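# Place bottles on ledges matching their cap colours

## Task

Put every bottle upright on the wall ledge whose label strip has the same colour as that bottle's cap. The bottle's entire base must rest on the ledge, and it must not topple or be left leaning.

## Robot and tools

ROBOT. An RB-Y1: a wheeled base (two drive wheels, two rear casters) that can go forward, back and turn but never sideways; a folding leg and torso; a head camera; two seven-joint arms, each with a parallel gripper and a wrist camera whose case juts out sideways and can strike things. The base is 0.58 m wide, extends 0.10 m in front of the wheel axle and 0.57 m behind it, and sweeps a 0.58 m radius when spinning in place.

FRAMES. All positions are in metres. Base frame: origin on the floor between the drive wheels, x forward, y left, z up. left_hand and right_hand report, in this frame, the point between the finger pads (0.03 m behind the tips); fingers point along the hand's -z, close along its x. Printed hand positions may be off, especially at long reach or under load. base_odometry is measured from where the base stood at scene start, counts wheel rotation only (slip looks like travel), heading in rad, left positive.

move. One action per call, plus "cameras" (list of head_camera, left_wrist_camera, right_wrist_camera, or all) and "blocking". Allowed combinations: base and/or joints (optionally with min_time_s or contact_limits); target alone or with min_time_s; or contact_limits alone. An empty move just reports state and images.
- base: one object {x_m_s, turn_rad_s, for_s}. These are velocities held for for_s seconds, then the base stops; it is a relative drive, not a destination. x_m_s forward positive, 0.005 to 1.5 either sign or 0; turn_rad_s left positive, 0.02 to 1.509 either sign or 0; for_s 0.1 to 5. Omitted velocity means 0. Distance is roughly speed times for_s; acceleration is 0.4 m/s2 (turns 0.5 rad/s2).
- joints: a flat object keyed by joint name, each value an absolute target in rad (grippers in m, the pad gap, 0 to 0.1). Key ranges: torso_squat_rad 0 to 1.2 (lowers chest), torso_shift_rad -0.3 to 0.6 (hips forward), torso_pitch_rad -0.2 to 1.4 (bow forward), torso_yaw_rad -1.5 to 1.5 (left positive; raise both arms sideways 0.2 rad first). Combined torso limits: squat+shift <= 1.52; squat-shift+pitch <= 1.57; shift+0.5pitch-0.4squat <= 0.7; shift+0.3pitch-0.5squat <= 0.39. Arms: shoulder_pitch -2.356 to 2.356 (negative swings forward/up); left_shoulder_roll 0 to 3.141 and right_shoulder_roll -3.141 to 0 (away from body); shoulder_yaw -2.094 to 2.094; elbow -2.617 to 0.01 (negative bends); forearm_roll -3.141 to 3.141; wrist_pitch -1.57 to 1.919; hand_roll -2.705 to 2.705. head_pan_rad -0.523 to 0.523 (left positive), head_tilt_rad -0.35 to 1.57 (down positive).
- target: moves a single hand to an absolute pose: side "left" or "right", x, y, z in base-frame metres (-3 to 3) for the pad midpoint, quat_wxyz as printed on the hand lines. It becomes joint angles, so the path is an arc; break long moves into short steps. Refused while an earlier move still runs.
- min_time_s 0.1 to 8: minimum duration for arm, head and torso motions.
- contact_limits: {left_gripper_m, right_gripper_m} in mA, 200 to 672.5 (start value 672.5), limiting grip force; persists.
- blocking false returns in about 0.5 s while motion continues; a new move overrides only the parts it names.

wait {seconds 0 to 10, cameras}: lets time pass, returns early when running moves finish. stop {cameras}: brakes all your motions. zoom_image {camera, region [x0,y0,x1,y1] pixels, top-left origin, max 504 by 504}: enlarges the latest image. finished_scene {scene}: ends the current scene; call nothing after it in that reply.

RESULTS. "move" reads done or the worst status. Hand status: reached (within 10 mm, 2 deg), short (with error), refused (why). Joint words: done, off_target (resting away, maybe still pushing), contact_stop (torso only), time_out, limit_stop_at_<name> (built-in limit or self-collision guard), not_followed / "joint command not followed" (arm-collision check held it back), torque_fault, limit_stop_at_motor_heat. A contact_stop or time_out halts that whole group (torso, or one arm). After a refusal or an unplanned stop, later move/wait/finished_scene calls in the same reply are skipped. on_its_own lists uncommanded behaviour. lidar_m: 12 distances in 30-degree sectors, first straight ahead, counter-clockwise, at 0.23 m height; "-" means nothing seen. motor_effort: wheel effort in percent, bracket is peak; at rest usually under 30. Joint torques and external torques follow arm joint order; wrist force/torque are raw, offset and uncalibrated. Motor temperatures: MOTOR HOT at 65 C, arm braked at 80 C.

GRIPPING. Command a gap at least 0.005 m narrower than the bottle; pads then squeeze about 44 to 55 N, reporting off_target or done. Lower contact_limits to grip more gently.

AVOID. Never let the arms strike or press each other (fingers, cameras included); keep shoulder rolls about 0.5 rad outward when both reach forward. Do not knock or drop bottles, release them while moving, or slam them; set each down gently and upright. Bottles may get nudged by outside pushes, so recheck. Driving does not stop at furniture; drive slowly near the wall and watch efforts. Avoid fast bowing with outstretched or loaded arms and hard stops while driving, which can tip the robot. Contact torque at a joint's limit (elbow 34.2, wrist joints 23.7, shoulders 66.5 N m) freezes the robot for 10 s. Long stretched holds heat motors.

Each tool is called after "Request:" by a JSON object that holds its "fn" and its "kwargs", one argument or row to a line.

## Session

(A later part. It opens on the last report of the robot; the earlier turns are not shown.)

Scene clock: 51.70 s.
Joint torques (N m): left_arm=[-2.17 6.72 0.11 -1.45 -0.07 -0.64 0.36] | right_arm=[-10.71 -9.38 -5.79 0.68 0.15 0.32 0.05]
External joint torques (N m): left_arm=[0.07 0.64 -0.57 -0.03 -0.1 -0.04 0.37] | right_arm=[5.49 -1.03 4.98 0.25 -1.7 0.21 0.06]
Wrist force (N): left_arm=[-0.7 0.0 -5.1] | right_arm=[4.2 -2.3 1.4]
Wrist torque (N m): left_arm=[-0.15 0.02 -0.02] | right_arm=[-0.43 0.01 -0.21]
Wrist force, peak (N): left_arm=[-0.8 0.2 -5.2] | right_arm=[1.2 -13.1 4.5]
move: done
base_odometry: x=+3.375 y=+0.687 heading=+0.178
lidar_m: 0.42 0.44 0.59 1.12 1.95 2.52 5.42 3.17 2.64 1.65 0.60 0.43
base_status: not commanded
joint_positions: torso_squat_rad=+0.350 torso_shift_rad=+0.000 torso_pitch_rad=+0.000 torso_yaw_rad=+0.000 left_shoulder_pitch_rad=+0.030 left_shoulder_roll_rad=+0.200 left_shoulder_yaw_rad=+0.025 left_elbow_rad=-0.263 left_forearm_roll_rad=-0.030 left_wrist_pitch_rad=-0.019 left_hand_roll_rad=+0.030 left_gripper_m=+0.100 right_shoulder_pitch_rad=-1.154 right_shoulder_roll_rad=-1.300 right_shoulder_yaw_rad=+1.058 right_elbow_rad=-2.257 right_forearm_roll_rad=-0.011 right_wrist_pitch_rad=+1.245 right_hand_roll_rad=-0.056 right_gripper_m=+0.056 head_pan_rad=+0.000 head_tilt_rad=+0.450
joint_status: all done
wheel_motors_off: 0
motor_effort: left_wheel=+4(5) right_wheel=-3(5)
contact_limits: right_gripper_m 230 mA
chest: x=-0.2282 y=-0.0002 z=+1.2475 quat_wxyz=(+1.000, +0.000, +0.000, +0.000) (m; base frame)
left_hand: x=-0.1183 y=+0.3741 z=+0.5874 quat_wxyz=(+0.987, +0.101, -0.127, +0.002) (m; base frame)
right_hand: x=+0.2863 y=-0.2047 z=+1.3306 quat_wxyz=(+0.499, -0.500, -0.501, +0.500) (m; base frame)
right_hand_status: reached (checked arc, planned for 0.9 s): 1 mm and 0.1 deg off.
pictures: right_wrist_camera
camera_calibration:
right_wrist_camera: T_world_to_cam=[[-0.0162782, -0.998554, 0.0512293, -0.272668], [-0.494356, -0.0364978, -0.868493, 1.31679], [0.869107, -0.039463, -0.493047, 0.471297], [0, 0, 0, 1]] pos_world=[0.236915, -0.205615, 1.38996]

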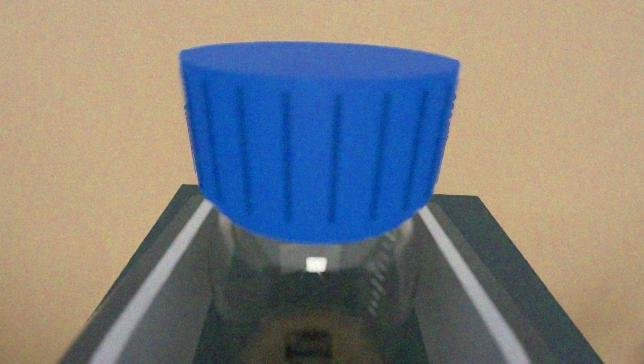

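Request:
{"fn": "move", "kwargs": {
  "target": {"side": "right", "x": 0.2835, "y": -0.205, "z": 1.3295, "quat_wxyz": [0.5, -0.5, -0.5, 0.5]},
  "min_time_s": 0.5
}}

Request:
{"fn": "move", "kwargs": {
  "joints": {"right_gripper_m": 0.1},
  "cameras": ["right_wrist_camera"]
}}

Scene clock: 54.23 s.
Joint torques (N m): left_arm=[-2.31 7.19 -0.02 -1.41 -0.11 -0.5 0.21] | right_arm=[-12.52 -10.39 -7.79 0.21 0.53 0.36 0.11]
External joint torques (N m): left_arm=[-0.07 1.1 -0.69 0.01 -0.15 0.09 0.22] | right_arm=[3.56 -2.06 2.94 -0.23 -1.32 0.24 0.12]
Wrist force (N): left_arm=[-0.9 0.0 -5.0] | right_arm=[3.7 1.1 0.7]
Wrist torque (N m): left_arm=[-0.15 0.02 -0.02] | right_arm=[-0.45 -0.06 -0.30]
Wrist force, peak (N): left_arm=[-0.8 0.0 -5.2] | right_arm=[5.8 -2.2 2.5]
move: done
base_odometry: x=+3.375 y=+0.687 heading=+0.178
lidar_m: 0.41 0.43 0.60 1.12 1.95 2.52 5.43 3.17 2.63 1.66 0.60 0.44
base_status: not commanded
joint_positions: torso_squat_rad=+0.350 torso_shift_rad=+0.000 torso_pitch_rad=+0.000 torso_yaw_rad=+0.000 left_shoulder_pitch_rad=+0.030 left_shoulder_roll_rad=+0.200 left_shoulder_yaw_rad=+0.025 left_elbow_rad=-0.263 left_forearm_roll_rad=-0.030 left_wrist_pitch_rad=-0.019 left_hand_roll_rad=+0.030 left_gripper_m=+0.100 right_shoulder_pitch_rad=-1.152 right_shoulder_roll_rad=-1.305 right_shoulder_yaw_rad=+1.058 right_elbow_rad=-2.269 right_forearm_roll_rad=-0.011 right_wrist_pitch_rad=+1.252 right_hand_roll_rad=-0.058 right_gripper_m=+0.056 head_pan_rad=+0.000 head_tilt_rad=+0.450
joint_status: all done
wheel_motors_off: 0
motor_effort: left_wheel=+4(5) right_wheel=-5(5)
contact_limits: right_gripper_m 230 mA
chest: x=-0.2282 y=-0.0002 z=+1.2475 quat_wxyz=(+1.000, +0.000, +0.000, +0.000) (m; base frame)
left_hand: x=-0.1183 y=+0.3741 z=+0.5874 quat_wxyz=(+0.987, +0.101, -0.127, +0.002) (m; base frame)
right_hand: x=+0.2836 y=-0.2047 z=+1.3301 quat_wxyz=(+0.500, -0.500, -0.500, +0.500) (m; base frame)
right_hand_status: reached (checked arc, planned for 0.5 s): 1 mm and 0.1 deg off.
pictures: none

Scene clock: 55.23 s.
Joint torques (N m): left_arm=[-2.43 7.11 0.12 -1.59 0.08 -0.66 0.16] | right_arm=[-14.81 -10.15 -8.31 0.21 1.51 0.37 -0.04]
External joint torques (N m): left_arm=[-0.2 1.02 -0.56 -0.17 0.04 -0.06 0.17] | right_arm=[1.27 -1.82 2.42 -0.23 -0.34 0.26 -0.03]
Wrist force (N): left_arm=[-0.6 -0.1 -4.9] | right_arm=[3.4 3.9 1.0]
Wrist torque (N m): left_arm=[-0.17 0.03 -0.04] | right_arm=[-0.15 0.13 -0.13]
Wrist force, peak (N): left_arm=[-0.6 0.1 -5.2] | right_arm=[3.4 5.1 0.9]
move: done
base_odometry: x=+3.375 y=+0.687 heading=+0.178
lidar_m: 0.41 0.43 0.60 1.12 1.95 2.52 5.42 3.17 2.64 1.66 0.60 0.43
base_status: not commanded
joint_positions: torso_squat_rad=+0.350 torso_shift_rad=+0.000 torso_pitch_rad=+0.000 torso_yaw_rad=+0.000 left_shoulder_pitch_rad=+0.030 left_shoulder_roll_rad=+0.200 left_shoulder_yaw_rad=+0.025 left_elbow_rad=-0.263 left_forearm_roll_rad=-0.030 left_wrist_pitch_rad=-0.019 left_hand_roll_rad=+0.030 left_gripper_m=+0.100 right_shoulder_pitch_rad=-1.151 right_shoulder_roll_rad=-1.305 right_shoulder_yaw_rad=+1.058 right_elbow_rad=-2.269 right_forearm_roll_rad=-0.011 right_wrist_pitch_rad=+1.252 right_hand_roll_rad=-0.058 right_gripper_m=+0.100 head_pan_rad=+0.000 head_tilt_rad=+0.450
joint_status: all done
wheel_motors_off: 0
motor_effort: left_wheel=+4(5) right_wheel=-4(5)
contact_limits: right_gripper_m 230 mA
chest: x=-0.2282 y=-0.0002 z=+1.2475 quat_wxyz=(+1.000, +0.000, +0.000, +0.000) (m; base frame)
left_hand: x=-0.1183 y=+0.3741 z=+0.5874 quat_wxyz=(+0.987, +0.101, -0.127, +0.002) (m; base frame)
right_hand: x=+0.2836 y=-0.2048 z=+1.3298 quat_wxyz=(+0.500, -0.500, -0.500, +0.500) (m; base frame)
pictures: right_wrist_camera
camera_calibration:
right_wrist_camera: T_world_to_cam=[[-0.0165476, -0.99855, 0.0512338, -0.272812], [-0.495882, -0.036299, -0.867631, 1.31399], [0.868232, -0.0397631, -0.494562, 0.475404], [0, 0, 0, 1]] pos_world=[0.234311, -0.205816, 1.38916]

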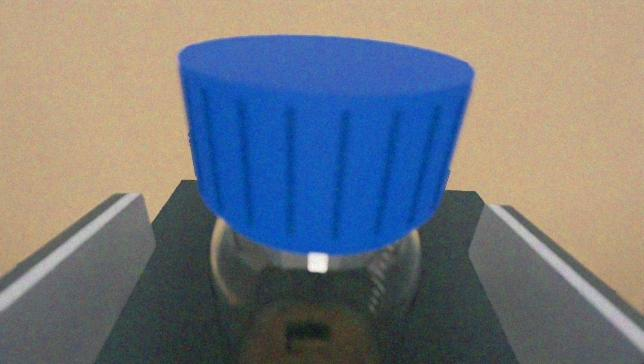

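Request:
{"fn": "move", "kwargs": {
  "target": {"side": "right", "x": 0.23, "y": -0.204, "z": 1.336, "quat_wxyz": [0.5, -0.5, -0.5, 0.5]},
  "min_time_s": 0.6
}}

Request:
{"fn": "move", "kwargs": {
  "target": {"side": "right", "x": 0.195, "y": -0.03, "z": 1.41, "quat_wxyz": [0.4419, -0.4419, -0.552, 0.552]},
  "min_time_s": 1.0
}}

Request:
{"fn": "move", "kwargs": {
  "target": {"side": "right", "x": 0.205, "y": 0.155, "z": 1.43, "quat_wxyz": [0.3905, -0.3905, -0.5895, 0.5895]},
  "min_time_s": 1.0,
  "cameras": ["head_camera", "right_wrist_camera"]
}}

Scene clock: 57.47 s.
Joint torques (N m): left_arm=[-2.53 6.77 0.17 -1.29 -0.2 -0.64 0.29] | right_arm=[-12.66 -8.84 -9.47 0.88 1.62 0.2 -0.12]
External joint torques (N m): left_arm=[-0.3 0.68 -0.51 0.13 -0.23 -0.05 0.31] | right_arm=[1.15 -1.08 0.12 0.12 -0.31 0.04 -0.11]
Wrist force (N): left_arm=[-0.8 0.0 -4.6] | right_arm=[2.3 4.4 0.3]
Wrist torque (N m): left_arm=[-0.16 0.01 -0.05] | right_arm=[-0.25 0.00 -0.11]
Wrist force, peak (N): left_arm=[-0.6 0.1 -5.2] | right_arm=[3.1 5.9 0.9]
move: done
base_odometry: x=+3.375 y=+0.687 heading=+0.178
lidar_m: 0.41 0.43 0.60 1.12 1.95 2.51 5.43 3.18 2.63 1.65 0.59 0.43
base_status: not commanded
joint_positions: torso_squat_rad=+0.350 torso_shift_rad=+0.000 torso_pitch_rad=+0.000 torso_yaw_rad=+0.000 left_shoulder_pitch_rad=+0.030 left_shoulder_roll_rad=+0.200 left_shoulder_yaw_rad=+0.025 left_elbow_rad=-0.263 left_forearm_roll_rad=-0.030 left_wrist_pitch_rad=-0.019 left_hand_roll_rad=+0.030 left_gripper_m=+0.100 right_shoulder_pitch_rad=-1.141 right_shoulder_roll_rad=-1.394 right_shoulder_yaw_rad=+1.035 right_elbow_rad=-2.494 right_forearm_roll_rad=-0.044 right_wrist_pitch_rad=+1.397 right_hand_roll_rad=-0.081 right_gripper_m=+0.100 head_pan_rad=+0.000 head_tilt_rad=+0.450
joint_status: all done
wheel_motors_off: 0
motor_effort: left_wheel=+4(5) right_wheel=-5(5)
contact_limits: right_gripper_m 230 mA
chest: x=-0.2280 y=-0.0002 z=+1.2475 quat_wxyz=(+1.000, +0.000, +0.000, +0.000) (m; base frame)
left_hand: x=-0.1184 y=+0.3741 z=+0.5874 quat_wxyz=(+0.987, +0.101, -0.127, +0.002) (m; base frame)
right_hand: x=+0.2307 y=-0.2039 z=+1.3358 quat_wxyz=(+0.500, -0.500, -0.500, +0.500) (m; base frame)
right_hand_status: reached (checked arc, planned for 0.6 s): 1 mm and 0.0 deg off.
pictures: none

Scene clock: 58.80 s.
Joint torques (N m): left_arm=[-1.93 6.87 0.06 -1.54 -0.13 -0.8 0.23] | right_arm=[-15.97 -7.21 -9.26 2.54 2.1 0.06 -0.05]
External joint torques (N m): left_arm=[0.3 0.78 -0.62 -0.12 -0.16 -0.21 0.24] | right_arm=[0.14 -1.38 0.08 0.17 0.13 0.22 -0.04]
Wrist force (N): left_arm=[-0.7 -0.2 -4.8] | right_arm=[3.1 4.0 1.0]
Wrist torque (N m): left_arm=[-0.14 0.02 -0.03] | right_arm=[-0.17 0.04 -0.28]
Wrist force, peak (N): left_arm=[-0.9 0.1 -5.1] | right_arm=[3.0 5.6 0.8]
move: done
base_odometry: x=+3.375 y=+0.687 heading=+0.178
lidar_m: 0.42 0.43 0.59 1.13 1.96 2.51 5.42 3.18 2.63 1.66 0.60 0.44
base_status: not commanded
joint_positions: torso_squat_rad=+0.350 torso_shift_rad=+0.000 torso_pitch_rad=+0.000 torso_yaw_rad=+0.000 left_shoulder_pitch_rad=+0.030 left_shoulder_roll_rad=+0.200 left_shoulder_yaw_rad=+0.025 left_elbow_rad=-0.263 left_forearm_roll_rad=-0.030 left_wrist_pitch_rad=-0.019 left_hand_roll_rad=+0.030 left_gripper_m=+0.100 right_shoulder_pitch_rad=-1.547 right_shoulder_roll_rad=-0.900 right_shoulder_yaw_rad=+0.971 right_elbow_rad=-2.380 right_forearm_roll_rad=-0.313 right_wrist_pitch_rad=+1.665 right_hand_roll_rad=+0.079 right_gripper_m=+0.100 head_pan_rad=+0.000 head_tilt_rad=+0.450
joint_status: all done
wheel_motors_off: 0
motor_effort: left_wheel=+4(4) right_wheel=-4(5)
contact_limits: right_gripper_m 230 mA
chest: x=-0.2280 y=-0.0002 z=+1.2475 quat_wxyz=(+1.000, +0.000, +0.000, +0.000) (m; base frame)
left_hand: x=-0.1184 y=+0.3741 z=+0.5873 quat_wxyz=(+0.987, +0.101, -0.127, +0.002) (m; base frame)
right_hand: x=+0.1950 y=-0.0299 z=+1.4099 quat_wxyz=(+0.442, -0.442, -0.552, +0.552) (m; base frame)
right_hand_status: reached (checked arc, planned for 1.0 s): 0 mm and 0.0 deg off.
pictures: none

Scene clock: 60.53 s.
Joint torques (N m): left_arm=[-2.55 6.95 0.17 -1.4 -0.17 -0.76 0.2] | right_arm=[-17.76 -10.15 -7.72 1.88 1.78 -0.1 0.13]
External joint torques (N m): left_arm=[-0.33 0.86 -0.51 0.02 -0.2 -0.16 0.21] | right_arm=[-0.13 -1.74 2.84 0.2 -0.16 0.16 0.14]
Wrist force (N): left_arm=[-0.6 0.0 -4.9] | right_arm=[2.5 4.3 0.3]
Wrist torque (N m): left_arm=[-0.17 0.05 -0.03] | right_arm=[-0.29 -0.01 -0.29]
Wrist force, peak (N): left_arm=[-0.6 -0.3 -5.2] | right_arm=[5.2 4.7 0.5]
move: done
base_odometry: x=+3.375 y=+0.687 heading=+0.178
lidar_m: 0.42 0.43 0.60 1.13 1.95 2.52 5.43 3.17 2.63 1.66 0.60 0.43
base_status: not commanded
joint_positions: torso_squat_rad=+0.350 torso_shift_rad=+0.000 torso_pitch_rad=+0.000 torso_yaw_rad=+0.000 left_shoulder_pitch_rad=+0.030 left_shoulder_roll_rad=+0.200 left_shoulder_yaw_rad=+0.025 left_elbow_rad=-0.263 left_forearm_roll_rad=-0.030 left_wrist_pitch_rad=-0.019 left_hand_roll_rad=+0.030 left_gripper_m=+0.100 right_shoulder_pitch_rad=-1.767 right_shoulder_roll_rad=-0.401 right_shoulder_yaw_rad=+1.032 right_elbow_rad=-1.825 right_forearm_roll_rad=-0.259 right_wrist_pitch_rad=+1.479 right_hand_roll_rad=+0.132 right_gripper_m=+0.100 head_pan_rad=+0.000 head_tilt_rad=+0.450
joint_status: all done
wheel_motors_off: 0
motor_effort: left_wheel=+4(5) right_wheel=-4(5)
contact_limits: right_gripper_m 230 mA
chest: x=-0.2280 y=-0.0002 z=+1.2475 quat_wxyz=(+1.000, +0.000, +0.000, +0.000) (m; base frame)
left_hand: x=-0.1184 y=+0.3741 z=+0.5874 quat_wxyz=(+0.987, +0.101, -0.127, +0.002) (m; base frame)
right_hand: x=+0.2048 y=+0.1550 z=+1.4300 quat_wxyz=(+0.390, -0.390, -0.590, +0.589) (m; base frame)
right_hand_status: reached (checked arc, planned for 1.0 s): 0 mm and 0.0 deg off.
pictures: head_camera, right_wrist_camera
camera_calibration:
head_camera: T_world_to_cam=[[-0.0253527, -0.999327, 0.0265027, -0.0391064], [-0.401707, -0.0140926, -0.91566, 1.30114], [0.915417, -0.0338608, -0.401079, 0.712254], [0, 0, 0, 1]] pos_world=[-0.130323, 0.00337393, 1.47811]
right_wrist_camera: T_world_to_cam=[[0.374295, -0.9259, 0.0511035, -0.0110725], [-0.442833, -0.226891, -0.867421, 1.39338], [0.81474, 0.302041, -0.494943, 0.566205], [0, 0, 0, 1]] pos_world=[0.15987, 0.134877, 1.48945]

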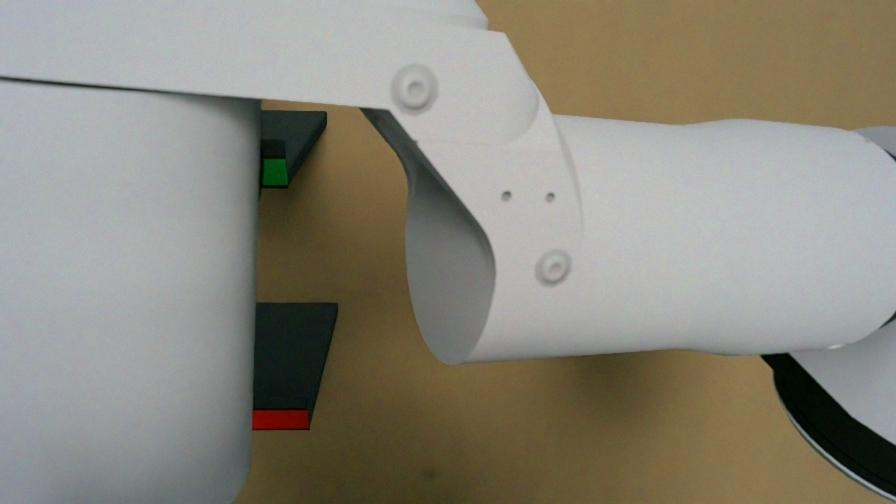

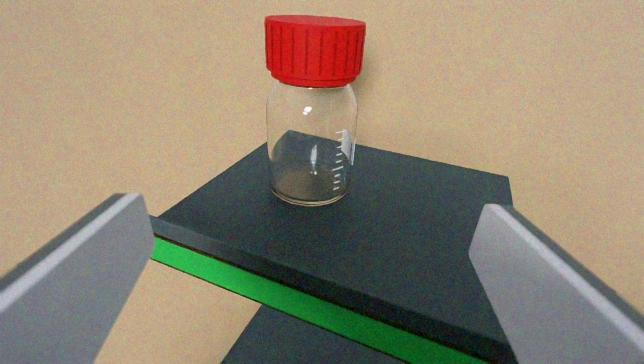

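Request:
{"fn": "move", "kwargs": {
  "target": {"side": "right", "x": 0.27, "y": 0.1825, "z": 1.431, "quat_wxyz": [0.3905, -0.3905, -0.5895, 0.5895]},
  "min_time_s": 0.7
}}

Request:
{"fn": "move", "kwargs": {
  "target": {"side": "right", "x": 0.334, "y": 0.2095, "z": 1.428, "quat_wxyz": [0.3905, -0.3905, -0.5895, 0.5895]},
  "min_time_s": 0.7,
  "cameras": ["right_wrist_camera"]
}}

Scene clock: 63.37 s.
Joint torques (N m): left_arm=[-2.46 7.06 0.12 -1.41 -0.06 -0.67 0.23] | right_arm=[-20.29 -10.35 -8.02 0.93 1.75 -0.05 0.1]
External joint torques (N m): left_arm=[-0.24 0.97 -0.56 0.01 -0.1 -0.08 0.24] | right_arm=[-0.66 -0.78 2.26 -0.02 -0.07 0.32 0.11]
Wrist force (N): left_arm=[-0.5 -0.2 -5.1] | right_arm=[2.5 4.5 0.1]
Wrist torque (N m): left_arm=[-0.14 0.04 -0.03] | right_arm=[-0.29 -0.03 -0.29]
Wrist force, peak (N): left_arm=[-0.6 0.1 -5.3] | right_arm=[4.2 5.6 1.0]
move: done
base_odometry: x=+3.375 y=+0.687 heading=+0.178
lidar_m: 0.41 0.43 0.60 1.12 1.95 2.51 5.43 3.18 2.63 1.65 0.59 0.43
base_status: not commanded
joint_positions: torso_squat_rad=+0.350 torso_shift_rad=+0.000 torso_pitch_rad=+0.000 torso_yaw_rad=+0.000 left_shoulder_pitch_rad=+0.030 left_shoulder_roll_rad=+0.200 left_shoulder_yaw_rad=+0.025 left_elbow_rad=-0.263 left_forearm_roll_rad=-0.030 left_wrist_pitch_rad=-0.019 left_hand_roll_rad=+0.030 left_gripper_m=+0.100 right_shoulder_pitch_rad=-1.777 right_shoulder_roll_rad=-0.308 right_shoulder_yaw_rad=+1.049 right_elbow_rad=-1.475 right_forearm_roll_rad=-0.231 right_wrist_pitch_rad=+1.218 right_hand_roll_rad=+0.185 right_gripper_m=+0.100 head_pan_rad=+0.000 head_tilt_rad=+0.450
joint_status: all done
wheel_motors_off: 0
motor_effort: left_wheel=+4(4) right_wheel=-4(5)
contact_limits: right_gripper_m 230 mA
chest: x=-0.2280 y=-0.0002 z=+1.2475 quat_wxyz=(+1.000, +0.000, +0.000, +0.000) (m; base frame)
left_hand: x=-0.1184 y=+0.3741 z=+0.5874 quat_wxyz=(+0.987, +0.101, -0.127, +0.002) (m; base frame)
right_hand: x=+0.2698 y=+0.1822 z=+1.4309 quat_wxyz=(+0.391, -0.390, -0.590, +0.589) (m; base frame)
right_hand_status: reached (checked arc, planned for 0.7 s): 0 mm and 0.0 deg off.
pictures: none

Scene clock: 65.07 s.
Joint torques (N m): left_arm=[-2.54 6.87 -0.11 -1.5 -0.12 -0.64 0.25] | right_arm=[-21.23 -12.59 -6.36 0.14 1.23 -0.38 -0.04]
External joint torques (N m): left_arm=[-0.32 0.78 -0.78 -0.09 -0.15 -0.04 0.26] | right_arm=[0.02 -1.25 1.75 -0.03 -0.28 0.1 -0.03]
Wrist force (N): left_arm=[-0.6 -0.1 -5.0] | right_arm=[3.1 4.6 0.9]
Wrist torque (N m): left_arm=[-0.15 0.05 -0.04] | right_arm=[-0.27 0.10 -0.33]
Wrist force, peak (N): left_arm=[-0.6 -0.1 -5.2] | right_arm=[4.0 5.8 0.3]
move: done
base_odometry: x=+3.375 y=+0.687 heading=+0.178
lidar_m: 0.41 0.43 0.59 1.13 1.95 2.51 5.42 3.17 2.63 1.66 0.61 0.44
base_status: not commanded
joint_positions: torso_squat_rad=+0.350 torso_shift_rad=+0.000 torso_pitch_rad=+0.000 torso_yaw_rad=+0.000 left_shoulder_pitch_rad=+0.030 left_shoulder_roll_rad=+0.200 left_shoulder_yaw_rad=+0.025 left_elbow_rad=-0.263 left_forearm_roll_rad=-0.030 left_wrist_pitch_rad=-0.019 left_hand_roll_rad=+0.030 left_gripper_m=+0.100 right_shoulder_pitch_rad=-1.831 right_shoulder_roll_rad=-0.141 right_shoulder_yaw_rad=+1.050 right_elbow_rad=-0.990 right_forearm_roll_rad=-0.226 right_wrist_pitch_rad=+0.909 right_hand_roll_rad=+0.244 right_gripper_m=+0.100 head_pan_rad=+0.000 head_tilt_rad=+0.450
joint_status: all done
wheel_motors_off: 0
motor_effort: left_wheel=+4(5) right_wheel=-3(5)
contact_limits: right_gripper_m 230 mA
chest: x=-0.2280 y=-0.0002 z=+1.2475 quat_wxyz=(+1.000, +0.000, +0.000, +0.000) (m; base frame)
left_hand: x=-0.1184 y=+0.3741 z=+0.5874 quat_wxyz=(+0.987, +0.101, -0.127, +0.002) (m; base frame)
right_hand: x=+0.3338 y=+0.2094 z=+1.4280 quat_wxyz=(+0.390, -0.390, -0.590, +0.589) (m; base frame)
right_hand_status: reached (checked arc, planned for 0.8 s): 0 mm and 0.0 deg off.
pictures: right_wrist_camera
camera_calibration:
right_wrist_camera: T_world_to_cam=[[0.374124, -0.925962, 0.0512436, -0.00899089], [-0.442751, -0.226895, -0.867462, 1.46102], [0.814864, 0.30185, -0.494857, 0.443587], [0, 0, 0, 1]] pos_world=[0.28877, 0.189276, 1.48736]

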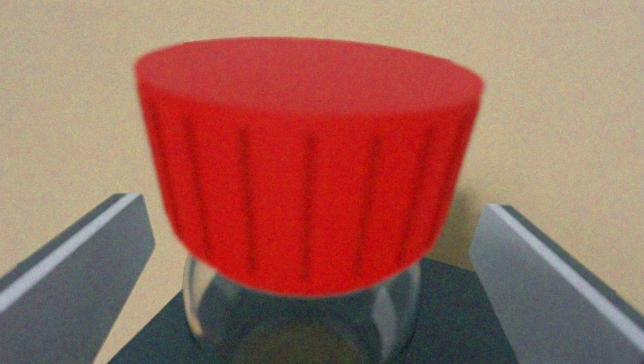

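Request:
{"fn": "move", "kwargs": {
  "joints": {"right_gripper_m": 0.045},
  "contact_limits": {"right_gripper_m": 500}
}}

Request:
{"fn": "move", "kwargs": {
  "target": {"side": "right", "x": 0.334, "y": 0.2095, "z": 1.456, "quat_wxyz": [0.3905, -0.3905, -0.5895, 0.5895]},
  "min_time_s": 0.6
}}

Request:
{"fn": "move", "kwargs": {
  "target": {"side": "right", "x": 0.265, "y": 0.1805, "z": 1.458, "quat_wxyz": [0.3905, -0.3905, -0.5895, 0.5895]},
  "min_time_s": 0.7
}}

Request:
{"fn": "move", "kwargs": {
  "target": {"side": "right", "x": 0.19, "y": 0.149, "z": 1.458, "quat_wxyz": [0.3905, -0.3905, -0.5895, 0.5895]},
  "min_time_s": 0.7,
  "cameras": ["right_wrist_camera"]
}}

Scene clock: 66.83 s.
Joint torques (N m): left_arm=[-2.56 7.24 0.33 -1.36 -0.13 -0.54 0.38] | right_arm=[-21.48 -12.98 -6.1 0.12 1.45 -0.14 -0.05]
External joint torques (N m): left_arm=[-0.34 1.16 -0.35 0.06 -0.16 0.05 0.39] | right_arm=[-0.23 -1.65 2.01 -0.04 -0.06 0.34 -0.04]
Wrist force (N): left_arm=[-0.3 0.0 -4.8] | right_arm=[3.8 4.4 0.6]
Wrist torque (N m): left_arm=[-0.16 0.07 -0.04] | right_arm=[-0.23 0.13 -0.28]
Wrist force, peak (N): left_arm=[-0.4 0.0 -5.2] | right_arm=[3.7 5.1 1.5]
move: off_target
base_odometry: x=+3.375 y=+0.687 heading=+0.178
lidar_m: 0.41 0.43 0.59 1.12 1.95 2.51 5.42 3.17 2.63 1.65 0.60 0.44
base_status: not commanded
joint_positions: torso_squat_rad=+0.350 torso_shift_rad=+0.000 torso_pitch_rad=+0.000 torso_yaw_rad=+0.000 left_shoulder_pitch_rad=+0.030 left_shoulder_roll_rad=+0.200 left_shoulder_yaw_rad=+0.025 left_elbow_rad=-0.263 left_forearm_roll_rad=-0.030 left_wrist_pitch_rad=-0.019 left_hand_roll_rad=+0.030 left_gripper_m=+0.100 right_shoulder_pitch_rad=-1.831 right_shoulder_roll_rad=-0.141 right_shoulder_yaw_rad=+1.050 right_elbow_rad=-0.990 right_forearm_roll_rad=-0.226 right_wrist_pitch_rad=+0.909 right_hand_roll_rad=+0.244 right_gripper_m=+0.055 head_pan_rad=+0.000 head_tilt_rad=+0.450
joint_status: right_gripper_m off_target (ended at +0.055, target +0.045)
wheel_motors_off: 0
motor_effort: left_wheel=+4(5) right_wheel=-3(4)
contact_limits: right_gripper_m 500 mA
chest: x=-0.2280 y=-0.0002 z=+1.2475 quat_wxyz=(+1.000, +0.000, +0.000, +0.000) (m; base frame)
left_hand: x=-0.1184 y=+0.3741 z=+0.5874 quat_wxyz=(+0.987, +0.101, -0.127, +0.002) (m; base frame)
right_hand: x=+0.3338 y=+0.2094 z=+1.4280 quat_wxyz=(+0.390, -0.390, -0.590, +0.589) (m; base frame)
pictures: none

Scene clock: 67.77 s.
Joint torques (N m): left_arm=[-2.51 6.83 0.31 -1.29 -0.09 -0.65 0.19] | right_arm=[-22.45 -13.09 -8.06 0.06 1.43 -0.99 0.08]
External joint torques (N m): left_arm=[-0.29 0.74 -0.36 0.13 -0.13 -0.05 0.2] | right_arm=[-1.37 -1 -0.51 -0.18 -0.03 -0.38 0.09]
Wrist force (N): left_arm=[-0.6 -0.1 -4.8] | right_arm=[3.7 5.6 0.5]
Wrist torque (N m): left_arm=[-0.15 0.04 -0.03] | right_arm=[-0.18 0.17 -0.32]
Wrist force, peak (N): left_arm=[-0.8 0.0 -5.0] | right_arm=[3.5 7.1 0.9]
move: done
base_odometry: x=+3.375 y=+0.687 heading=+0.178
lidar_m: 0.41 0.44 0.60 1.12 1.95 2.51 5.42 3.17 2.64 1.65 0.59 0.43
base_status: not commanded
joint_positions: torso_squat_rad=+0.350 torso_shift_rad=+0.000 torso_pitch_rad=+0.000 torso_yaw_rad=+0.000 left_shoulder_pitch_rad=+0.030 left_shoulder_roll_rad=+0.200 left_shoulder_yaw_rad=+0.025 left_elbow_rad=-0.263 left_forearm_roll_rad=-0.030 left_wrist_pitch_rad=-0.019 left_hand_roll_rad=+0.030 left_gripper_m=+0.100 right_shoulder_pitch_rad=-1.892 right_shoulder_roll_rad=-0.137 right_shoulder_yaw_rad=+1.016 right_elbow_rad=-0.923 right_forearm_roll_rad=-0.297 right_wrist_pitch_rad=+0.889 right_hand_roll_rad=+0.312 right_gripper_m=+0.055 head_pan_rad=+0.000 head_tilt_rad=+0.450
joint_status: all done
wheel_motors_off: 0
motor_effort: left_wheel=+4(5) right_wheel=-3(4)
contact_limits: right_gripper_m 500 mA
chest: x=-0.2280 y=-0.0002 z=+1.2475 quat_wxyz=(+1.000, +0.000, +0.000, +0.000) (m; base frame)
left_hand: x=-0.1184 y=+0.3741 z=+0.5874 quat_wxyz=(+0.987, +0.101, -0.127, +0.002) (m; base frame)
right_hand: x=+0.3340 y=+0.2092 z=+1.4557 quat_wxyz=(+0.390, -0.391, -0.590, +0.589) (m; base frame)
right_hand_status: reached (checked arc, planned for 0.6 s): 0 mm and 0.0 deg off.
pictures: none

Scene clock: 69.63 s.
Joint torques (N m): left_arm=[-2.66 6.9 0.14 -1.37 -0.02 -0.69 0.13] | right_arm=[-19 -11.23 -8.26 1.03 1.92 -0.66 -0.2]
External joint torques (N m): left_arm=[-0.44 0.82 -0.54 0.05 -0.06 -0.09 0.14] | right_arm=[0.35 -1.16 1.78 -0.3 0.11 -0.22 -0.19]
Wrist force (N): left_arm=[-0.6 -0.5 -4.9] | right_arm=[3.9 6.1 1.1]
Wrist torque (N m): left_arm=[-0.09 0.05 -0.03] | right_arm=[-0.30 0.19 -0.11]
Wrist force, peak (N): left_arm=[-0.5 -0.3 -5.2] | right_arm=[4.9 6.8 1.0]
move: done
base_odometry: x=+3.375 y=+0.687 heading=+0.178
lidar_m: 0.42 0.43 0.59 1.12 1.95 2.51 5.43 3.17 2.64 1.65 0.60 0.43
base_status: not commanded
joint_positions: torso_squat_rad=+0.350 torso_shift_rad=+0.000 torso_pitch_rad=+0.000 torso_yaw_rad=+0.000 left_shoulder_pitch_rad=+0.030 left_shoulder_roll_rad=+0.200 left_shoulder_yaw_rad=+0.025 left_elbow_rad=-0.263 left_forearm_roll_rad=-0.030 left_wrist_pitch_rad=-0.019 left_hand_roll_rad=+0.030 left_gripper_m=+0.100 right_shoulder_pitch_rad=-1.835 right_shoulder_roll_rad=-0.326 right_shoulder_yaw_rad=+1.019 right_elbow_rad=-1.455 right_forearm_roll_rad=-0.299 right_wrist_pitch_rad=+1.223 right_hand_roll_rad=+0.221 right_gripper_m=+0.055 head_pan_rad=+0.000 head_tilt_rad=+0.450
joint_status: all done
wheel_motors_off: 0
motor_effort: left_wheel=+4(5) right_wheel=-4(5)
contact_limits: right_gripper_m 500 mA
chest: x=-0.2280 y=-0.0002 z=+1.2475 quat_wxyz=(+1.000, +0.000, +0.000, +0.000) (m; base frame)
left_hand: x=-0.1184 y=+0.3741 z=+0.5874 quat_wxyz=(+0.987, +0.101, -0.127, +0.002) (m; base frame)
right_hand: x=+0.2650 y=+0.1805 z=+1.4580 quat_wxyz=(+0.391, -0.390, -0.589, +0.590) (m; base frame)
right_hand_status: reached (checked arc, planned for 0.8 s): 0 mm and 0.0 deg off.
pictures: none

Scene clock: 71.00 s.
Joint torques (N m): left_arm=[-2.35 7.03 0.14 -1.35 -0.09 -0.62 0.2] | right_arm=[-17.22 -10.49 -10.75 2.56 2.16 -0.62 -0.12]
External joint torques (N m): left_arm=[-0.13 0.94 -0.53 0.07 -0.13 -0.02 0.21] | right_arm=[-0.24 -1.74 -0.5 0.21 0.21 -0.33 -0.11]
Wrist force (N): left_arm=[-0.6 0.0 -5.0] | right_arm=[3.5 6.0 0.5]
Wrist torque (N m): left_arm=[-0.16 0.05 -0.04] | right_arm=[-0.27 0.15 -0.12]
Wrist force, peak (N): left_arm=[-0.6 -0.1 -5.2] | right_arm=[4.9 6.1 1.6]
move: done
base_odometry: x=+3.375 y=+0.687 heading=+0.178
lidar_m: 0.42 0.43 0.59 1.12 1.95 2.51 5.43 3.17 2.64 1.65 0.59 0.44
base_status: not commanded
joint_positions: torso_squat_rad=+0.350 torso_shift_rad=+0.000 torso_pitch_rad=+0.000 torso_yaw_rad=+0.000 left_shoulder_pitch_rad=+0.030 left_shoulder_roll_rad=+0.200 left_shoulder_yaw_rad=+0.025 left_elbow_rad=-0.263 left_forearm_roll_rad=-0.030 left_wrist_pitch_rad=-0.019 left_hand_roll_rad=+0.030 left_gripper_m=+0.100 right_shoulder_pitch_rad=-1.835 right_shoulder_roll_rad=-0.434 right_shoulder_yaw_rad=+0.991 right_elbow_rad=-1.845 right_forearm_roll_rad=-0.344 right_wrist_pitch_rad=+1.514 right_hand_roll_rad=+0.149 right_gripper_m=+0.055 head_pan_rad=+0.000 head_tilt_rad=+0.450
joint_status: all done
wheel_motors_off: 0
motor_effort: left_wheel=+4(5) right_wheel=-3(4)
contact_limits: right_gripper_m 500 mA
chest: x=-0.2280 y=-0.0002 z=+1.2475 quat_wxyz=(+1.000, +0.000, +0.000, +0.000) (m; base frame)
left_hand: x=-0.1184 y=+0.3741 z=+0.5874 quat_wxyz=(+0.987, +0.101, -0.127, +0.002) (m; base frame)
right_hand: x=+0.1903 y=+0.1492 z=+1.4578 quat_wxyz=(+0.390, -0.391, -0.589, +0.590) (m; base frame)
right_hand_status: reached (checked arc, planned for 0.7 s): 0 mm and 0.0 deg off.
pictures: right_wrist_camera
camera_calibration:
right_wrist_camera: T_world_to_cam=[[0.373829, -0.92604, 0.051983, -0.0135576], [-0.442975, -0.227502, -0.867188, 1.40948], [0.814877, 0.301153, -0.495259, 0.594158], [0, 0, 0, 1]] pos_world=[0.145269, 0.129173, 1.51726]

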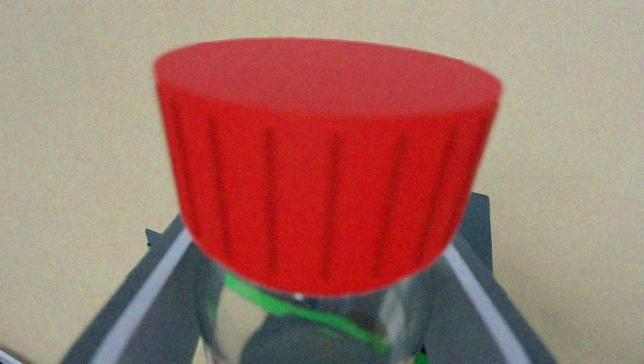

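Request:
{"fn": "move", "kwargs": {
  "target": {"side": "right", "x": 0.178, "y": 0.138, "z": 1.385, "quat_wxyz": [0.3905, -0.3905, -0.5895, 0.5895]},
  "min_time_s": 0.7
}}

Request:
{"fn": "move", "kwargs": {
  "target": {"side": "right", "x": 0.178, "y": 0.128, "z": 1.315, "quat_wxyz": [0.3905, -0.3905, -0.5895, 0.5895]},
  "min_time_s": 0.7
}}

Request:
{"fn": "move", "kwargs": {
  "target": {"side": "right", "x": 0.195, "y": 0.119, "z": 1.261, "quat_wxyz": [0.3905, -0.3905, -0.5895, 0.5895]},
  "min_time_s": 0.7,
  "cameras": ["head_camera", "right_wrist_camera"]
}}

Scene clock: 73.13 s.
Joint torques (N m): left_arm=[-2.15 7.01 -0.09 -1.57 -0.24 -0.64 0.21] | right_arm=[-16.93 -8.9 -9.15 1.31 2.35 -0.07 -0.3]
External joint torques (N m): left_arm=[0.07 0.92 -0.76 -0.15 -0.28 -0.04 0.22] | right_arm=[-0.07 -1.36 1.41 -0.27 0.37 -0.04 -0.3]
Wrist force (N): left_arm=[-1.0 0.1 -4.6] | right_arm=[4.1 5.8 0.8]
Wrist torque (N m): left_arm=[-0.17 0.00 -0.04] | right_arm=[-0.26 0.20 -0.11]
Wrist force, peak (N): left_arm=[-0.4 -0.3 -5.1] | right_arm=[3.6 7.2 0.5]
move: done
base_odometry: x=+3.375 y=+0.687 heading=+0.178
lidar_m: 0.41 0.43 0.59 1.12 1.95 2.52 5.42 3.18 2.63 1.65 0.60 0.43
base_status: not commanded
joint_positions: torso_squat_rad=+0.350 torso_shift_rad=+0.000 torso_pitch_rad=+0.000 torso_yaw_rad=+0.000 left_shoulder_pitch_rad=+0.030 left_shoulder_roll_rad=+0.200 left_shoulder_yaw_rad=+0.025 left_elbow_rad=-0.263 left_forearm_roll_rad=-0.030 left_wrist_pitch_rad=-0.019 left_hand_roll_rad=+0.030 left_gripper_m=+0.100 right_shoulder_pitch_rad=-1.719 right_shoulder_roll_rad=-0.433 right_shoulder_yaw_rad=+1.134 right_elbow_rad=-2.019 right_forearm_roll_rad=-0.196 right_wrist_pitch_rad=+1.597 right_hand_roll_rad=+0.013 right_gripper_m=+0.055 head_pan_rad=+0.000 head_tilt_rad=+0.450
joint_status: all done
wheel_motors_off: 0
motor_effort: left_wheel=+4(5) right_wheel=-3(4)
contact_limits: right_gripper_m 500 mA
chest: x=-0.2280 y=-0.0002 z=+1.2475 quat_wxyz=(+1.000, +0.000, +0.000, +0.000) (m; base frame)
left_hand: x=-0.1184 y=+0.3741 z=+0.5874 quat_wxyz=(+0.987, +0.101, -0.127, +0.002) (m; base frame)
right_hand: x=+0.1778 y=+0.1384 z=+1.3852 quat_wxyz=(+0.391, -0.389, -0.589, +0.591) (m; base frame)
right_hand_status: reached (checked arc, planned for 0.7 s): 0 mm and 0.2 deg off.
pictures: none

Scene clock: 74.17 s.
Joint torques (N m): left_arm=[-2.18 7.18 0.3 -1.43 -0.07 -0.67 0.24] | right_arm=[-16.64 -7.15 -9.09 -0.03 2.31 0.31 -0.1]
External joint torques (N m): left_arm=[0.04 1.09 -0.38 -0.01 -0.11 -0.07 0.25] | right_arm=[0.34 -0.7 1.55 -0.4 0.34 0.12 -0.09]
Wrist force (N): left_arm=[-0.4 -0.3 -5.0] | right_arm=[3.5 6.1 0.6]
Wrist torque (N m): left_arm=[-0.11 0.05 -0.03] | right_arm=[-0.23 0.10 -0.09]
Wrist force, peak (N): left_arm=[-0.5 -0.1 -5.1] | right_arm=[4.4 6.6 1.5]
move: done
base_odometry: x=+3.375 y=+0.687 heading=+0.178
lidar_m: 0.42 0.43 0.59 1.12 1.95 2.51 5.42 3.17 2.63 1.65 0.60 0.43
base_status: not commanded
joint_positions: torso_squat_rad=+0.350 torso_shift_rad=+0.000 torso_pitch_rad=+0.000 torso_yaw_rad=+0.000 left_shoulder_pitch_rad=+0.030 left_shoulder_roll_rad=+0.200 left_shoulder_yaw_rad=+0.025 left_elbow_rad=-0.263 left_forearm_roll_rad=-0.030 left_wrist_pitch_rad=-0.019 left_hand_roll_rad=+0.030 left_gripper_m=+0.100 right_shoulder_pitch_rad=-1.603 right_shoulder_roll_rad=-0.420 right_shoulder_yaw_rad=+1.305 right_elbow_rad=-2.082 right_forearm_roll_rad=-0.015 right_wrist_pitch_rad=+1.622 right_hand_roll_rad=-0.096 right_gripper_m=+0.055 head_pan_rad=+0.000 head_tilt_rad=+0.450
joint_status: all done
wheel_motors_off: 0
motor_effort: left_wheel=+4(5) right_wheel=-3(4)
contact_limits: right_gripper_m 500 mA
chest: x=-0.2280 y=-0.0002 z=+1.2475 quat_wxyz=(+1.000, +0.000, +0.000, +0.000) (m; base frame)
left_hand: x=-0.1184 y=+0.3741 z=+0.5874 quat_wxyz=(+0.987, +0.101, -0.127, +0.002) (m; base frame)
right_hand: x=+0.1777 y=+0.1280 z=+1.3150 quat_wxyz=(+0.390, -0.390, -0.589, +0.590) (m; base frame)
right_hand_status: reached (checked arc, planned for 0.7 s): 0 mm and 0.1 deg off.
pictures: none

Scene clock: 75.20 s.
Joint torques (N m): left_arm=[-2.55 7.02 0.13 -1.64 0.02 -0.69 0.23] | right_arm=[-16.8 -7.05 -9.32 -0.13 2.17 0.35 0]
External joint torques (N m): left_arm=[-0.33 0.94 -0.55 -0.22 -0.01 -0.09 0.25] | right_arm=[0.72 -1.28 1.35 0.4 0.23 -0.01 0.01]
Wrist force (N): left_arm=[-0.7 0.0 -4.8] | right_arm=[3.6 6.0 0.7]
Wrist torque (N m): left_arm=[-0.17 0.01 -0.03] | right_arm=[-0.27 0.12 -0.09]
Wrist force, peak (N): left_arm=[-0.6 0.0 -5.1] | right_arm=[3.9 6.4 1.1]
move: done
base_odometry: x=+3.375 y=+0.687 heading=+0.178
lidar_m: 0.42 0.43 0.60 1.12 1.95 2.51 5.42 3.18 2.64 1.66 0.60 0.43
base_status: not commanded
joint_positions: torso_squat_rad=+0.350 torso_shift_rad=+0.000 torso_pitch_rad=+0.000 torso_yaw_rad=+0.000 left_shoulder_pitch_rad=+0.030 left_shoulder_roll_rad=+0.200 left_shoulder_yaw_rad=+0.025 left_elbow_rad=-0.263 left_forearm_roll_rad=-0.030 left_wrist_pitch_rad=-0.019 left_hand_roll_rad=+0.030 left_gripper_m=+0.100 right_shoulder_pitch_rad=-1.509 right_shoulder_roll_rad=-0.423 right_shoulder_yaw_rad=+1.440 right_elbow_rad=-2.035 right_forearm_roll_rad=+0.132 right_wrist_pitch_rad=+1.559 right_hand_roll_rad=-0.181 right_gripper_m=+0.055 head_pan_rad=+0.000 head_tilt_rad=+0.450
joint_status: all done
wheel_motors_off: 0
motor_effort: left_wheel=+4(5) right_wheel=-3(4)
contact_limits: right_gripper_m 500 mA
chest: x=-0.2280 y=-0.0002 z=+1.2475 quat_wxyz=(+1.000, +0.000, +0.000, +0.000) (m; base frame)
left_hand: x=-0.1184 y=+0.3741 z=+0.5874 quat_wxyz=(+0.987, +0.101, -0.127, +0.002) (m; base frame)
right_hand: x=+0.1947 y=+0.1189 z=+1.2610 quat_wxyz=(+0.390, -0.390, -0.589, +0.590) (m; base frame)
right_hand_status: reached (checked arc, planned for 0.7 s): 0 mm and 0.1 deg off.
pictures: head_camera, right_wrist_camera
camera_calibration:
head_camera: T_world_to_cam=[[-0.0253898, -0.999329, 0.0264131, -0.0390764], [-0.401787, -0.0139926, -0.915626, 1.30112], [0.915381, -0.0338601, -0.401162, 0.712277], [0, 0, 0, 1]] pos_world=[-0.130223, 0.0032737, 1.47811]
right_wrist_camera: T_world_to_cam=[[0.374339, -0.925825, 0.0521282, -0.0333194], [-0.443157, -0.227996, -0.866966, 1.23366], [0.814544, 0.301438, -0.495634, 0.502746], [0, 0, 0, 1]] pos_world=[0.149669, 0.0988746, 1.32046]

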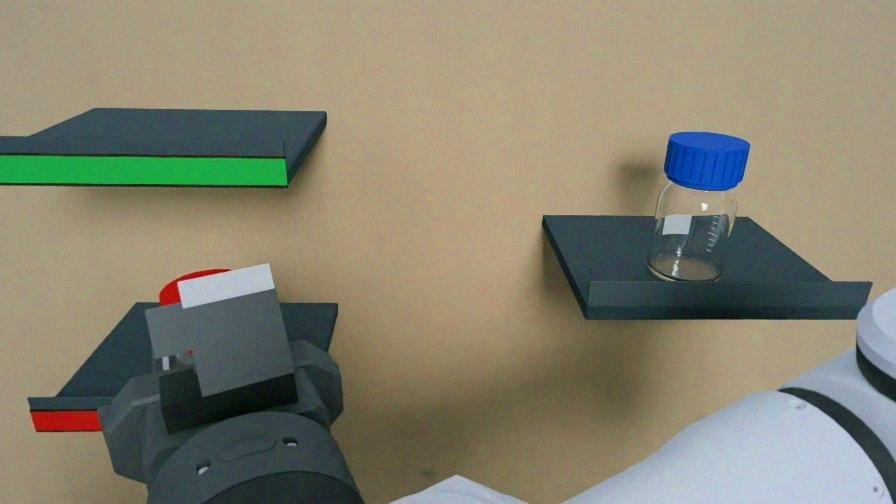

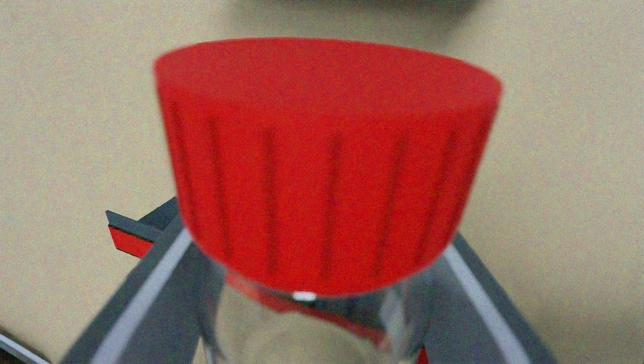

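Request:
{"fn": "move", "kwargs": {
  "target": {"side": "right", "x": 0.252, "y": 0.1432, "z": 1.261, "quat_wxyz": [0.3905, -0.3905, -0.5895, 0.5895]},
  "min_time_s": 0.6
}}

Request:
{"fn": "move", "kwargs": {
  "target": {"side": "right", "x": 0.306, "y": 0.166, "z": 1.258, "quat_wxyz": [0.3905, -0.3905, -0.5895, 0.5895]},
  "min_time_s": 0.6
}}

Request:
{"fn": "move", "kwargs": {
  "target": {"side": "right", "x": 0.306, "y": 0.166, "z": 1.2435, "quat_wxyz": [0.3905, -0.3905, -0.5895, 0.5895]},
  "min_time_s": 0.5,
  "cameras": ["right_wrist_camera"]
}}

Scene clock: 77.07 s.
Joint torques (N m): left_arm=[-2.49 6.93 0 -1.41 0.01 -0.61 0.19] | right_arm=[-19.97 -6.78 -10.15 -0.04 2.13 0.81 -0.11]
External joint torques (N m): left_arm=[-0.27 0.85 -0.67 0.01 -0.03 -0.02 0.2] | right_arm=[-0.65 -0.18 0.86 -0.06 0.27 0.41 -0.1]
Wrist force (N): left_arm=[-0.3 0.1 -4.9] | right_arm=[2.8 6.2 0.4]
Wrist torque (N m): left_arm=[-0.17 0.09 -0.03] | right_arm=[-0.25 -0.02 -0.16]
Wrist force, peak (N): left_arm=[-0.6 -0.1 -5.2] | right_arm=[3.8 7.7 1.1]
move: done
base_odometry: x=+3.375 y=+0.687 heading=+0.178
lidar_m: 0.41 0.44 0.59 1.12 1.95 2.51 5.42 3.17 2.64 1.66 0.60 0.44
base_status: not commanded
joint_positions: torso_squat_rad=+0.350 torso_shift_rad=+0.000 torso_pitch_rad=+0.000 torso_yaw_rad=+0.000 left_shoulder_pitch_rad=+0.030 left_shoulder_roll_rad=+0.200 left_shoulder_yaw_rad=+0.025 left_elbow_rad=-0.263 left_forearm_roll_rad=-0.030 left_wrist_pitch_rad=-0.019 left_hand_roll_rad=+0.030 left_gripper_m=+0.100 right_shoulder_pitch_rad=-1.532 right_shoulder_roll_rad=-0.371 right_shoulder_yaw_rad=+1.428 right_elbow_rad=-1.753 right_forearm_roll_rad=+0.115 right_wrist_pitch_rad=+1.333 right_hand_roll_rad=-0.203 right_gripper_m=+0.055 head_pan_rad=+0.000 head_tilt_rad=+0.450
joint_status: all done
wheel_motors_off: 0
motor_effort: left_wheel=+4(5) right_wheel=-4(5)
contact_limits: right_gripper_m 500 mA
chest: x=-0.2280 y=-0.0002 z=+1.2475 quat_wxyz=(+1.000, +0.000, +0.000, +0.000) (m; base frame)
left_hand: x=-0.1184 y=+0.3741 z=+0.5874 quat_wxyz=(+0.987, +0.101, -0.127, +0.002) (m; base frame)
right_hand: x=+0.2520 y=+0.1431 z=+1.2608 quat_wxyz=(+0.391, -0.390, -0.589, +0.590) (m; base frame)
right_hand_status: reached (checked arc, planned for 0.6 s): 0 mm and 0.0 deg off.
pictures: none

Scene clock: 78.60 s.
Joint torques (N m): left_arm=[-2.21 6.9 0.24 -1.34 -0.16 -0.72 0.19] | right_arm=[-21.36 -8.61 -9.79 0.4 1.68 0.95 -0.2]
External joint torques (N m): left_arm=[0.01 0.81 -0.43 0.08 -0.19 -0.12 0.21] | right_arm=[-0.43 -1.2 0.7 -0.11 0 0.5 -0.19]
Wrist force (N): left_arm=[-0.7 -0.2 -4.7] | right_arm=[3.6 6.2 1.6]
Wrist torque (N m): left_arm=[-0.15 0.04 -0.06] | right_arm=[-0.30 0.09 -0.17]
Wrist force, peak (N): left_arm=[-0.6 -0.1 -5.2] | right_arm=[4.2 7.1 0.3]
move: done
base_odometry: x=+3.375 y=+0.687 heading=+0.178
lidar_m: 0.41 0.43 0.59 1.12 1.95 2.51 5.43 3.18 2.64 1.65 0.60 0.44
base_status: not commanded
joint_positions: torso_squat_rad=+0.350 torso_shift_rad=+0.000 torso_pitch_rad=+0.000 torso_yaw_rad=+0.000 left_shoulder_pitch_rad=+0.030 left_shoulder_roll_rad=+0.200 left_shoulder_yaw_rad=+0.025 left_elbow_rad=-0.263 left_forearm_roll_rad=-0.030 left_wrist_pitch_rad=-0.019 left_hand_roll_rad=+0.030 left_gripper_m=+0.100 right_shoulder_pitch_rad=-1.557 right_shoulder_roll_rad=-0.274 right_shoulder_yaw_rad=+1.427 right_elbow_rad=-1.430 right_forearm_roll_rad=+0.113 right_wrist_pitch_rad=+1.111 right_hand_roll_rad=-0.230 right_gripper_m=+0.055 head_pan_rad=+0.000 head_tilt_rad=+0.450
joint_status: all done
wheel_motors_off: 0
motor_effort: left_wheel=+4(5) right_wheel=-5(5)
contact_limits: right_gripper_m 500 mA
chest: x=-0.2280 y=-0.0002 z=+1.2475 quat_wxyz=(+1.000, +0.000, +0.000, +0.000) (m; base frame)
left_hand: x=-0.1184 y=+0.3741 z=+0.5874 quat_wxyz=(+0.987, +0.101, -0.127, +0.002) (m; base frame)
right_hand: x=+0.3058 y=+0.1658 z=+1.2578 quat_wxyz=(+0.391, -0.390, -0.589, +0.590) (m; base frame)
right_hand_status: reached (checked arc, planned for 0.7 s): 0 mm and 0.0 deg off.
pictures: none

Scene clock: 79.43 s.
Joint torques (N m): left_arm=[-2.57 6.66 0.07 -1.39 -0.06 -0.62 0.3] | right_arm=[-20.11 -7.48 -8.38 0.88 2.06 0.26 -0.35]
External joint torques (N m): left_arm=[-0.34 0.57 -0.61 0.02 -0.09 -0.02 0.31] | right_arm=[0.79 -0.37 2.02 0.52 0.39 -0.23 -0.34]
Wrist force (N): left_arm=[-0.5 0.1 -4.8] | right_arm=[3.5 5.6 0.6]
Wrist torque (N m): left_arm=[-0.18 0.07 -0.04] | right_arm=[-0.18 0.04 -0.10]
Wrist force, peak (N): left_arm=[-0.6 0.0 -5.1] | right_arm=[3.6 6.9 0.5]
move: done
base_odometry: x=+3.375 y=+0.687 heading=+0.178
lidar_m: 0.41 0.43 0.59 1.12 1.96 2.51 5.42 3.17 2.63 1.65 0.60 0.43
base_status: not commanded
joint_positions: torso_squat_rad=+0.350 torso_shift_rad=+0.000 torso_pitch_rad=+0.000 torso_yaw_rad=+0.000 left_shoulder_pitch_rad=+0.030 left_shoulder_roll_rad=+0.200 left_shoulder_yaw_rad=+0.025 left_elbow_rad=-0.263 left_forearm_roll_rad=-0.030 left_wrist_pitch_rad=-0.019 left_hand_roll_rad=+0.030 left_gripper_m=+0.100 right_shoulder_pitch_rad=-1.533 right_shoulder_roll_rad=-0.260 right_shoulder_yaw_rad=+1.446 right_elbow_rad=-1.415 right_forearm_roll_rad=+0.146 right_wrist_pitch_rad=+1.109 right_hand_roll_rad=-0.253 right_gripper_m=+0.055 head_pan_rad=+0.000 head_tilt_rad=+0.450
joint_status: all done
wheel_motors_off: 0
motor_effort: left_wheel=+4(5) right_wheel=-5(5)
contact_limits: right_gripper_m 500 mA
chest: x=-0.2280 y=-0.0002 z=+1.2475 quat_wxyz=(+1.000, +0.000, +0.000, +0.000) (m; base frame)
left_hand: x=-0.1184 y=+0.3741 z=+0.5874 quat_wxyz=(+0.987, +0.101, -0.127, +0.002) (m; base frame)
right_hand: x=+0.3055 y=+0.1659 z=+1.2438 quat_wxyz=(+0.390, -0.390, -0.589, +0.590) (m; base frame)
right_hand_status: reached (checked arc, planned for 0.5 s): 1 mm and 0.1 deg off.
pictures: right_wrist_camera
camera_calibration:
right_wrist_camera: T_world_to_cam=[[0.374391, -0.925831, 0.0516608, -0.0298259], [-0.44348, -0.227708, -0.866876, 1.27853], [0.814344, 0.30164, -0.495839, 0.39001], [0, 0, 0, 1]] pos_world=[0.260569, 0.145875, 1.30325]

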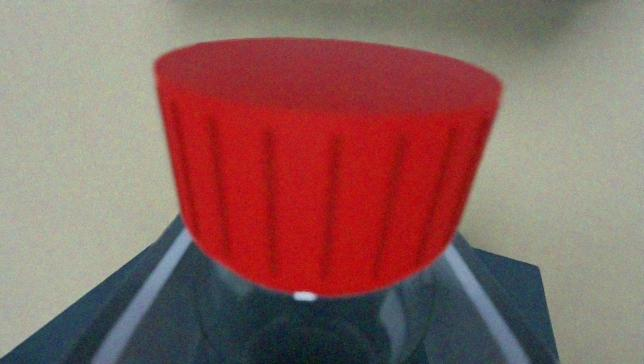

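Request:
{"fn": "move", "kwargs": {
  "target": {"side": "right", "x": 0.306, "y": 0.166, "z": 1.239, "quat_wxyz": [0.3905, -0.3905, -0.5895, 0.5895]},
  "min_time_s": 0.4
}}

Scene clock: 80.40 s.
Joint torques (N m): left_arm=[-2.31 6.8 -0.09 -1.34 -0.22 -0.81 0.34] | right_arm=[-19.78 -6.8 -8.15 0.79 2.08 0.2 -0.25]
External joint torques (N m): left_arm=[-0.09 0.72 -0.77 0.07 -0.26 -0.22 0.35] | right_arm=[1.12 0.21 2.21 0.48 0.42 -0.31 -0.25]
Wrist force (N): left_arm=[-0.6 -0.2 -4.7] | right_arm=[3.0 5.8 0.5]
Wrist torque (N m): left_arm=[-0.14 0.04 -0.02] | right_arm=[-0.21 0.04 -0.09]
Wrist force, peak (N): left_arm=[-0.4 0.0 -5.1] | right_arm=[3.4 6.8 -0.2]
move: done
base_odometry: x=+3.375 y=+0.687 heading=+0.178
lidar_m: 0.41 0.43 0.60 1.12 1.95 2.52 5.42 3.17 2.63 1.65 0.59 0.44
base_status: not commanded
joint_positions: torso_squat_rad=+0.350 torso_shift_rad=+0.000 torso_pitch_rad=+0.000 torso_yaw_rad=+0.000 left_shoulder_pitch_rad=+0.030 left_shoulder_roll_rad=+0.200 left_shoulder_yaw_rad=+0.025 left_elbow_rad=-0.263 left_forearm_roll_rad=-0.030 left_wrist_pitch_rad=-0.019 left_hand_roll_rad=+0.030 left_gripper_m=+0.100 right_shoulder_pitch_rad=-1.525 right_shoulder_roll_rad=-0.253 right_shoulder_yaw_rad=+1.452 right_elbow_rad=-1.407 right_forearm_roll_rad=+0.158 right_wrist_pitch_rad=+1.108 right_hand_roll_rad=-0.262 right_gripper_m=+0.055 head_pan_rad=+0.000 head_tilt_rad=+0.450
joint_status: all done
wheel_motors_off: 0
motor_effort: left_wheel=+4(5) right_wheel=-4(5)
contact_limits: right_gripper_m 500 mA
chest: x=-0.2280 y=-0.0002 z=+1.2475 quat_wxyz=(+1.000, +0.000, +0.000, +0.000) (m; base frame)
left_hand: x=-0.1184 y=+0.3741 z=+0.5874 quat_wxyz=(+0.987, +0.101, -0.127, +0.002) (m; base frame)
right_hand: x=+0.3060 y=+0.1659 z=+1.2392 quat_wxyz=(+0.391, -0.390, -0.589, +0.589) (m; base frame)
right_hand_status: reached (checked arc, planned for 0.4 s): 0 mm and 0.0 deg off.
pictures: none

Request:
{"fn": "move", "kwargs": {
  "target": {"side": "right", "x": 0.306, "y": 0.166, "z": 1.235, "quat_wxyz": [0.3905, -0.3905, -0.5895, 0.5895]},
  "min_time_s": 0.4
}}

Scene clock: 81.37 s.
Joint torques (N m): left_arm=[-2.26 7.16 0.52 -1.46 -0.09 -0.63 0.35] | right_arm=[-19.83 -6.6 -8.04 0.83 1.88 0.44 -0.17]
External joint torques (N m): left_arm=[-0.04 1.08 -0.16 -0.04 -0.13 -0.03 0.36] | right_arm=[1.07 0.32 2.28 0.55 0.23 -0.08 -0.17]
Wrist force (N): left_arm=[-0.7 -0.1 -5.1] | right_arm=[3.6 5.5 0.3]
Wrist torque (N m): left_arm=[-0.16 0.04 -0.02] | right_arm=[-0.16 0.10 -0.10]
Wrist force, peak (N): left_arm=[-0.4 -0.3 -5.2] | right_arm=[3.2 6.7 0.4]
move: done
base_odometry: x=+3.375 y=+0.687 heading=+0.178
lidar_m: 0.42 0.43 0.59 1.12 1.95 2.51 5.42 3.17 2.63 1.65 0.60 0.43
base_status: not commanded
joint_positions: torso_squat_rad=+0.350 torso_shift_rad=+0.000 torso_pitch_rad=+0.000 torso_yaw_rad=+0.000 left_shoulder_pitch_rad=+0.030 left_shoulder_roll_rad=+0.200 left_shoulder_yaw_rad=+0.025 left_elbow_rad=-0.263 left_forearm_roll_rad=-0.030 left_wrist_pitch_rad=-0.019 left_hand_roll_rad=+0.030 left_gripper_m=+0.100 right_shoulder_pitch_rad=-1.518 right_shoulder_roll_rad=-0.249 right_shoulder_yaw_rad=+1.458 right_elbow_rad=-1.401 right_forearm_roll_rad=+0.168 right_wrist_pitch_rad=+1.107 right_hand_roll_rad=-0.269 right_gripper_m=+0.055 head_pan_rad=+0.000 head_tilt_rad=+0.450
joint_status: all done
wheel_motors_off: 0
motor_effort: left_wheel=+4(5) right_wheel=-4(5)
contact_limits: right_gripper_m 500 mA
chest: x=-0.2280 y=-0.0002 z=+1.2475 quat_wxyz=(+1.000, +0.000, +0.000, +0.000) (m; base frame)
left_hand: x=-0.1184 y=+0.3741 z=+0.5874 quat_wxyz=(+0.987, +0.101, -0.127, +0.002) (m; base frame)
right_hand: x=+0.3060 y=+0.1659 z=+1.2352 quat_wxyz=(+0.391, -0.390, -0.590, +0.589) (m; base frame)
right_hand_status: reached (checked arc, planned for 0.4 s): 0 mm and 0.0 deg off.
pictures: none

Request:
{"fn": "move", "kwargs": {
  "target": {"side": "right", "x": 0.306, "y": 0.166, "z": 1.231, "quat_wxyz": [0.3905, -0.3905, -0.5895, 0.5895]},
  "min_time_s": 0.4
}}

Scene clock: 82.53 s.
Joint torques (N m): left_arm=[-2.48 7.29 0.3 -1.42 -0.07 -0.62 0.21] | right_arm=[-14.17 -5.16 -4.37 0.3 -0.67 -0.01 -0.38]
External joint torques (N m): left_arm=[-0.26 1.21 -0.37 -0.01 -0.1 -0.03 0.22] | right_arm=[6.72 1.69 5.92 0.05 -2.32 -0.55 -0.37]
Wrist force (N): left_arm=[-0.7 0.1 -5.2] | right_arm=[3.1 -7.5 -0.5]
Wrist torque (N m): left_arm=[-0.18 0.03 -0.03] | right_arm=[-0.22 -0.05 0.10]
Wrist force, peak (N): left_arm=[-0.7 0.1 -5.2] | right_arm=[4.3 -8.3 0.3]
move: done
base_odometry: x=+3.375 y=+0.687 heading=+0.178
lidar_m: 0.41 0.43 0.60 1.12 1.95 2.51 5.42 3.18 2.63 1.66 0.61 0.43
base_status: not commanded
joint_positions: torso_squat_rad=+0.350 torso_shift_rad=+0.000 torso_pitch_rad=+0.000 torso_yaw_rad=+0.000 left_shoulder_pitch_rad=+0.030 left_shoulder_roll_rad=+0.200 left_shoulder_yaw_rad=+0.025 left_elbow_rad=-0.263 left_forearm_roll_rad=-0.030 left_wrist_pitch_rad=-0.019 left_hand_roll_rad=+0.030 left_gripper_m=+0.100 right_shoulder_pitch_rad=-1.513 right_shoulder_roll_rad=-0.244 right_shoulder_yaw_rad=+1.462 right_elbow_rad=-1.395 right_forearm_roll_rad=+0.178 right_wrist_pitch_rad=+1.106 right_hand_roll_rad=-0.276 right_gripper_m=+0.055 head_pan_rad=+0.000 head_tilt_rad=+0.450
joint_status: all done
wheel_motors_off: 0
motor_effort: left_wheel=+5(5) right_wheel=-4(5)
contact_limits: right_gripper_m 500 mA
chest: x=-0.2280 y=-0.0002 z=+1.2475 quat_wxyz=(+1.000, +0.000, +0.000, +0.000) (m; base frame)
left_hand: x=-0.1184 y=+0.3741 z=+0.5874 quat_wxyz=(+0.987, +0.101, -0.127, +0.002) (m; base frame)
right_hand: x=+0.3061 y=+0.1660 z=+1.2325 quat_wxyz=(+0.390, -0.391, -0.590, +0.589) (m; base frame)
right_hand_status: reached (checked arc, planned for 0.4 s): 2 mm and 0.1 deg off.
pictures: none


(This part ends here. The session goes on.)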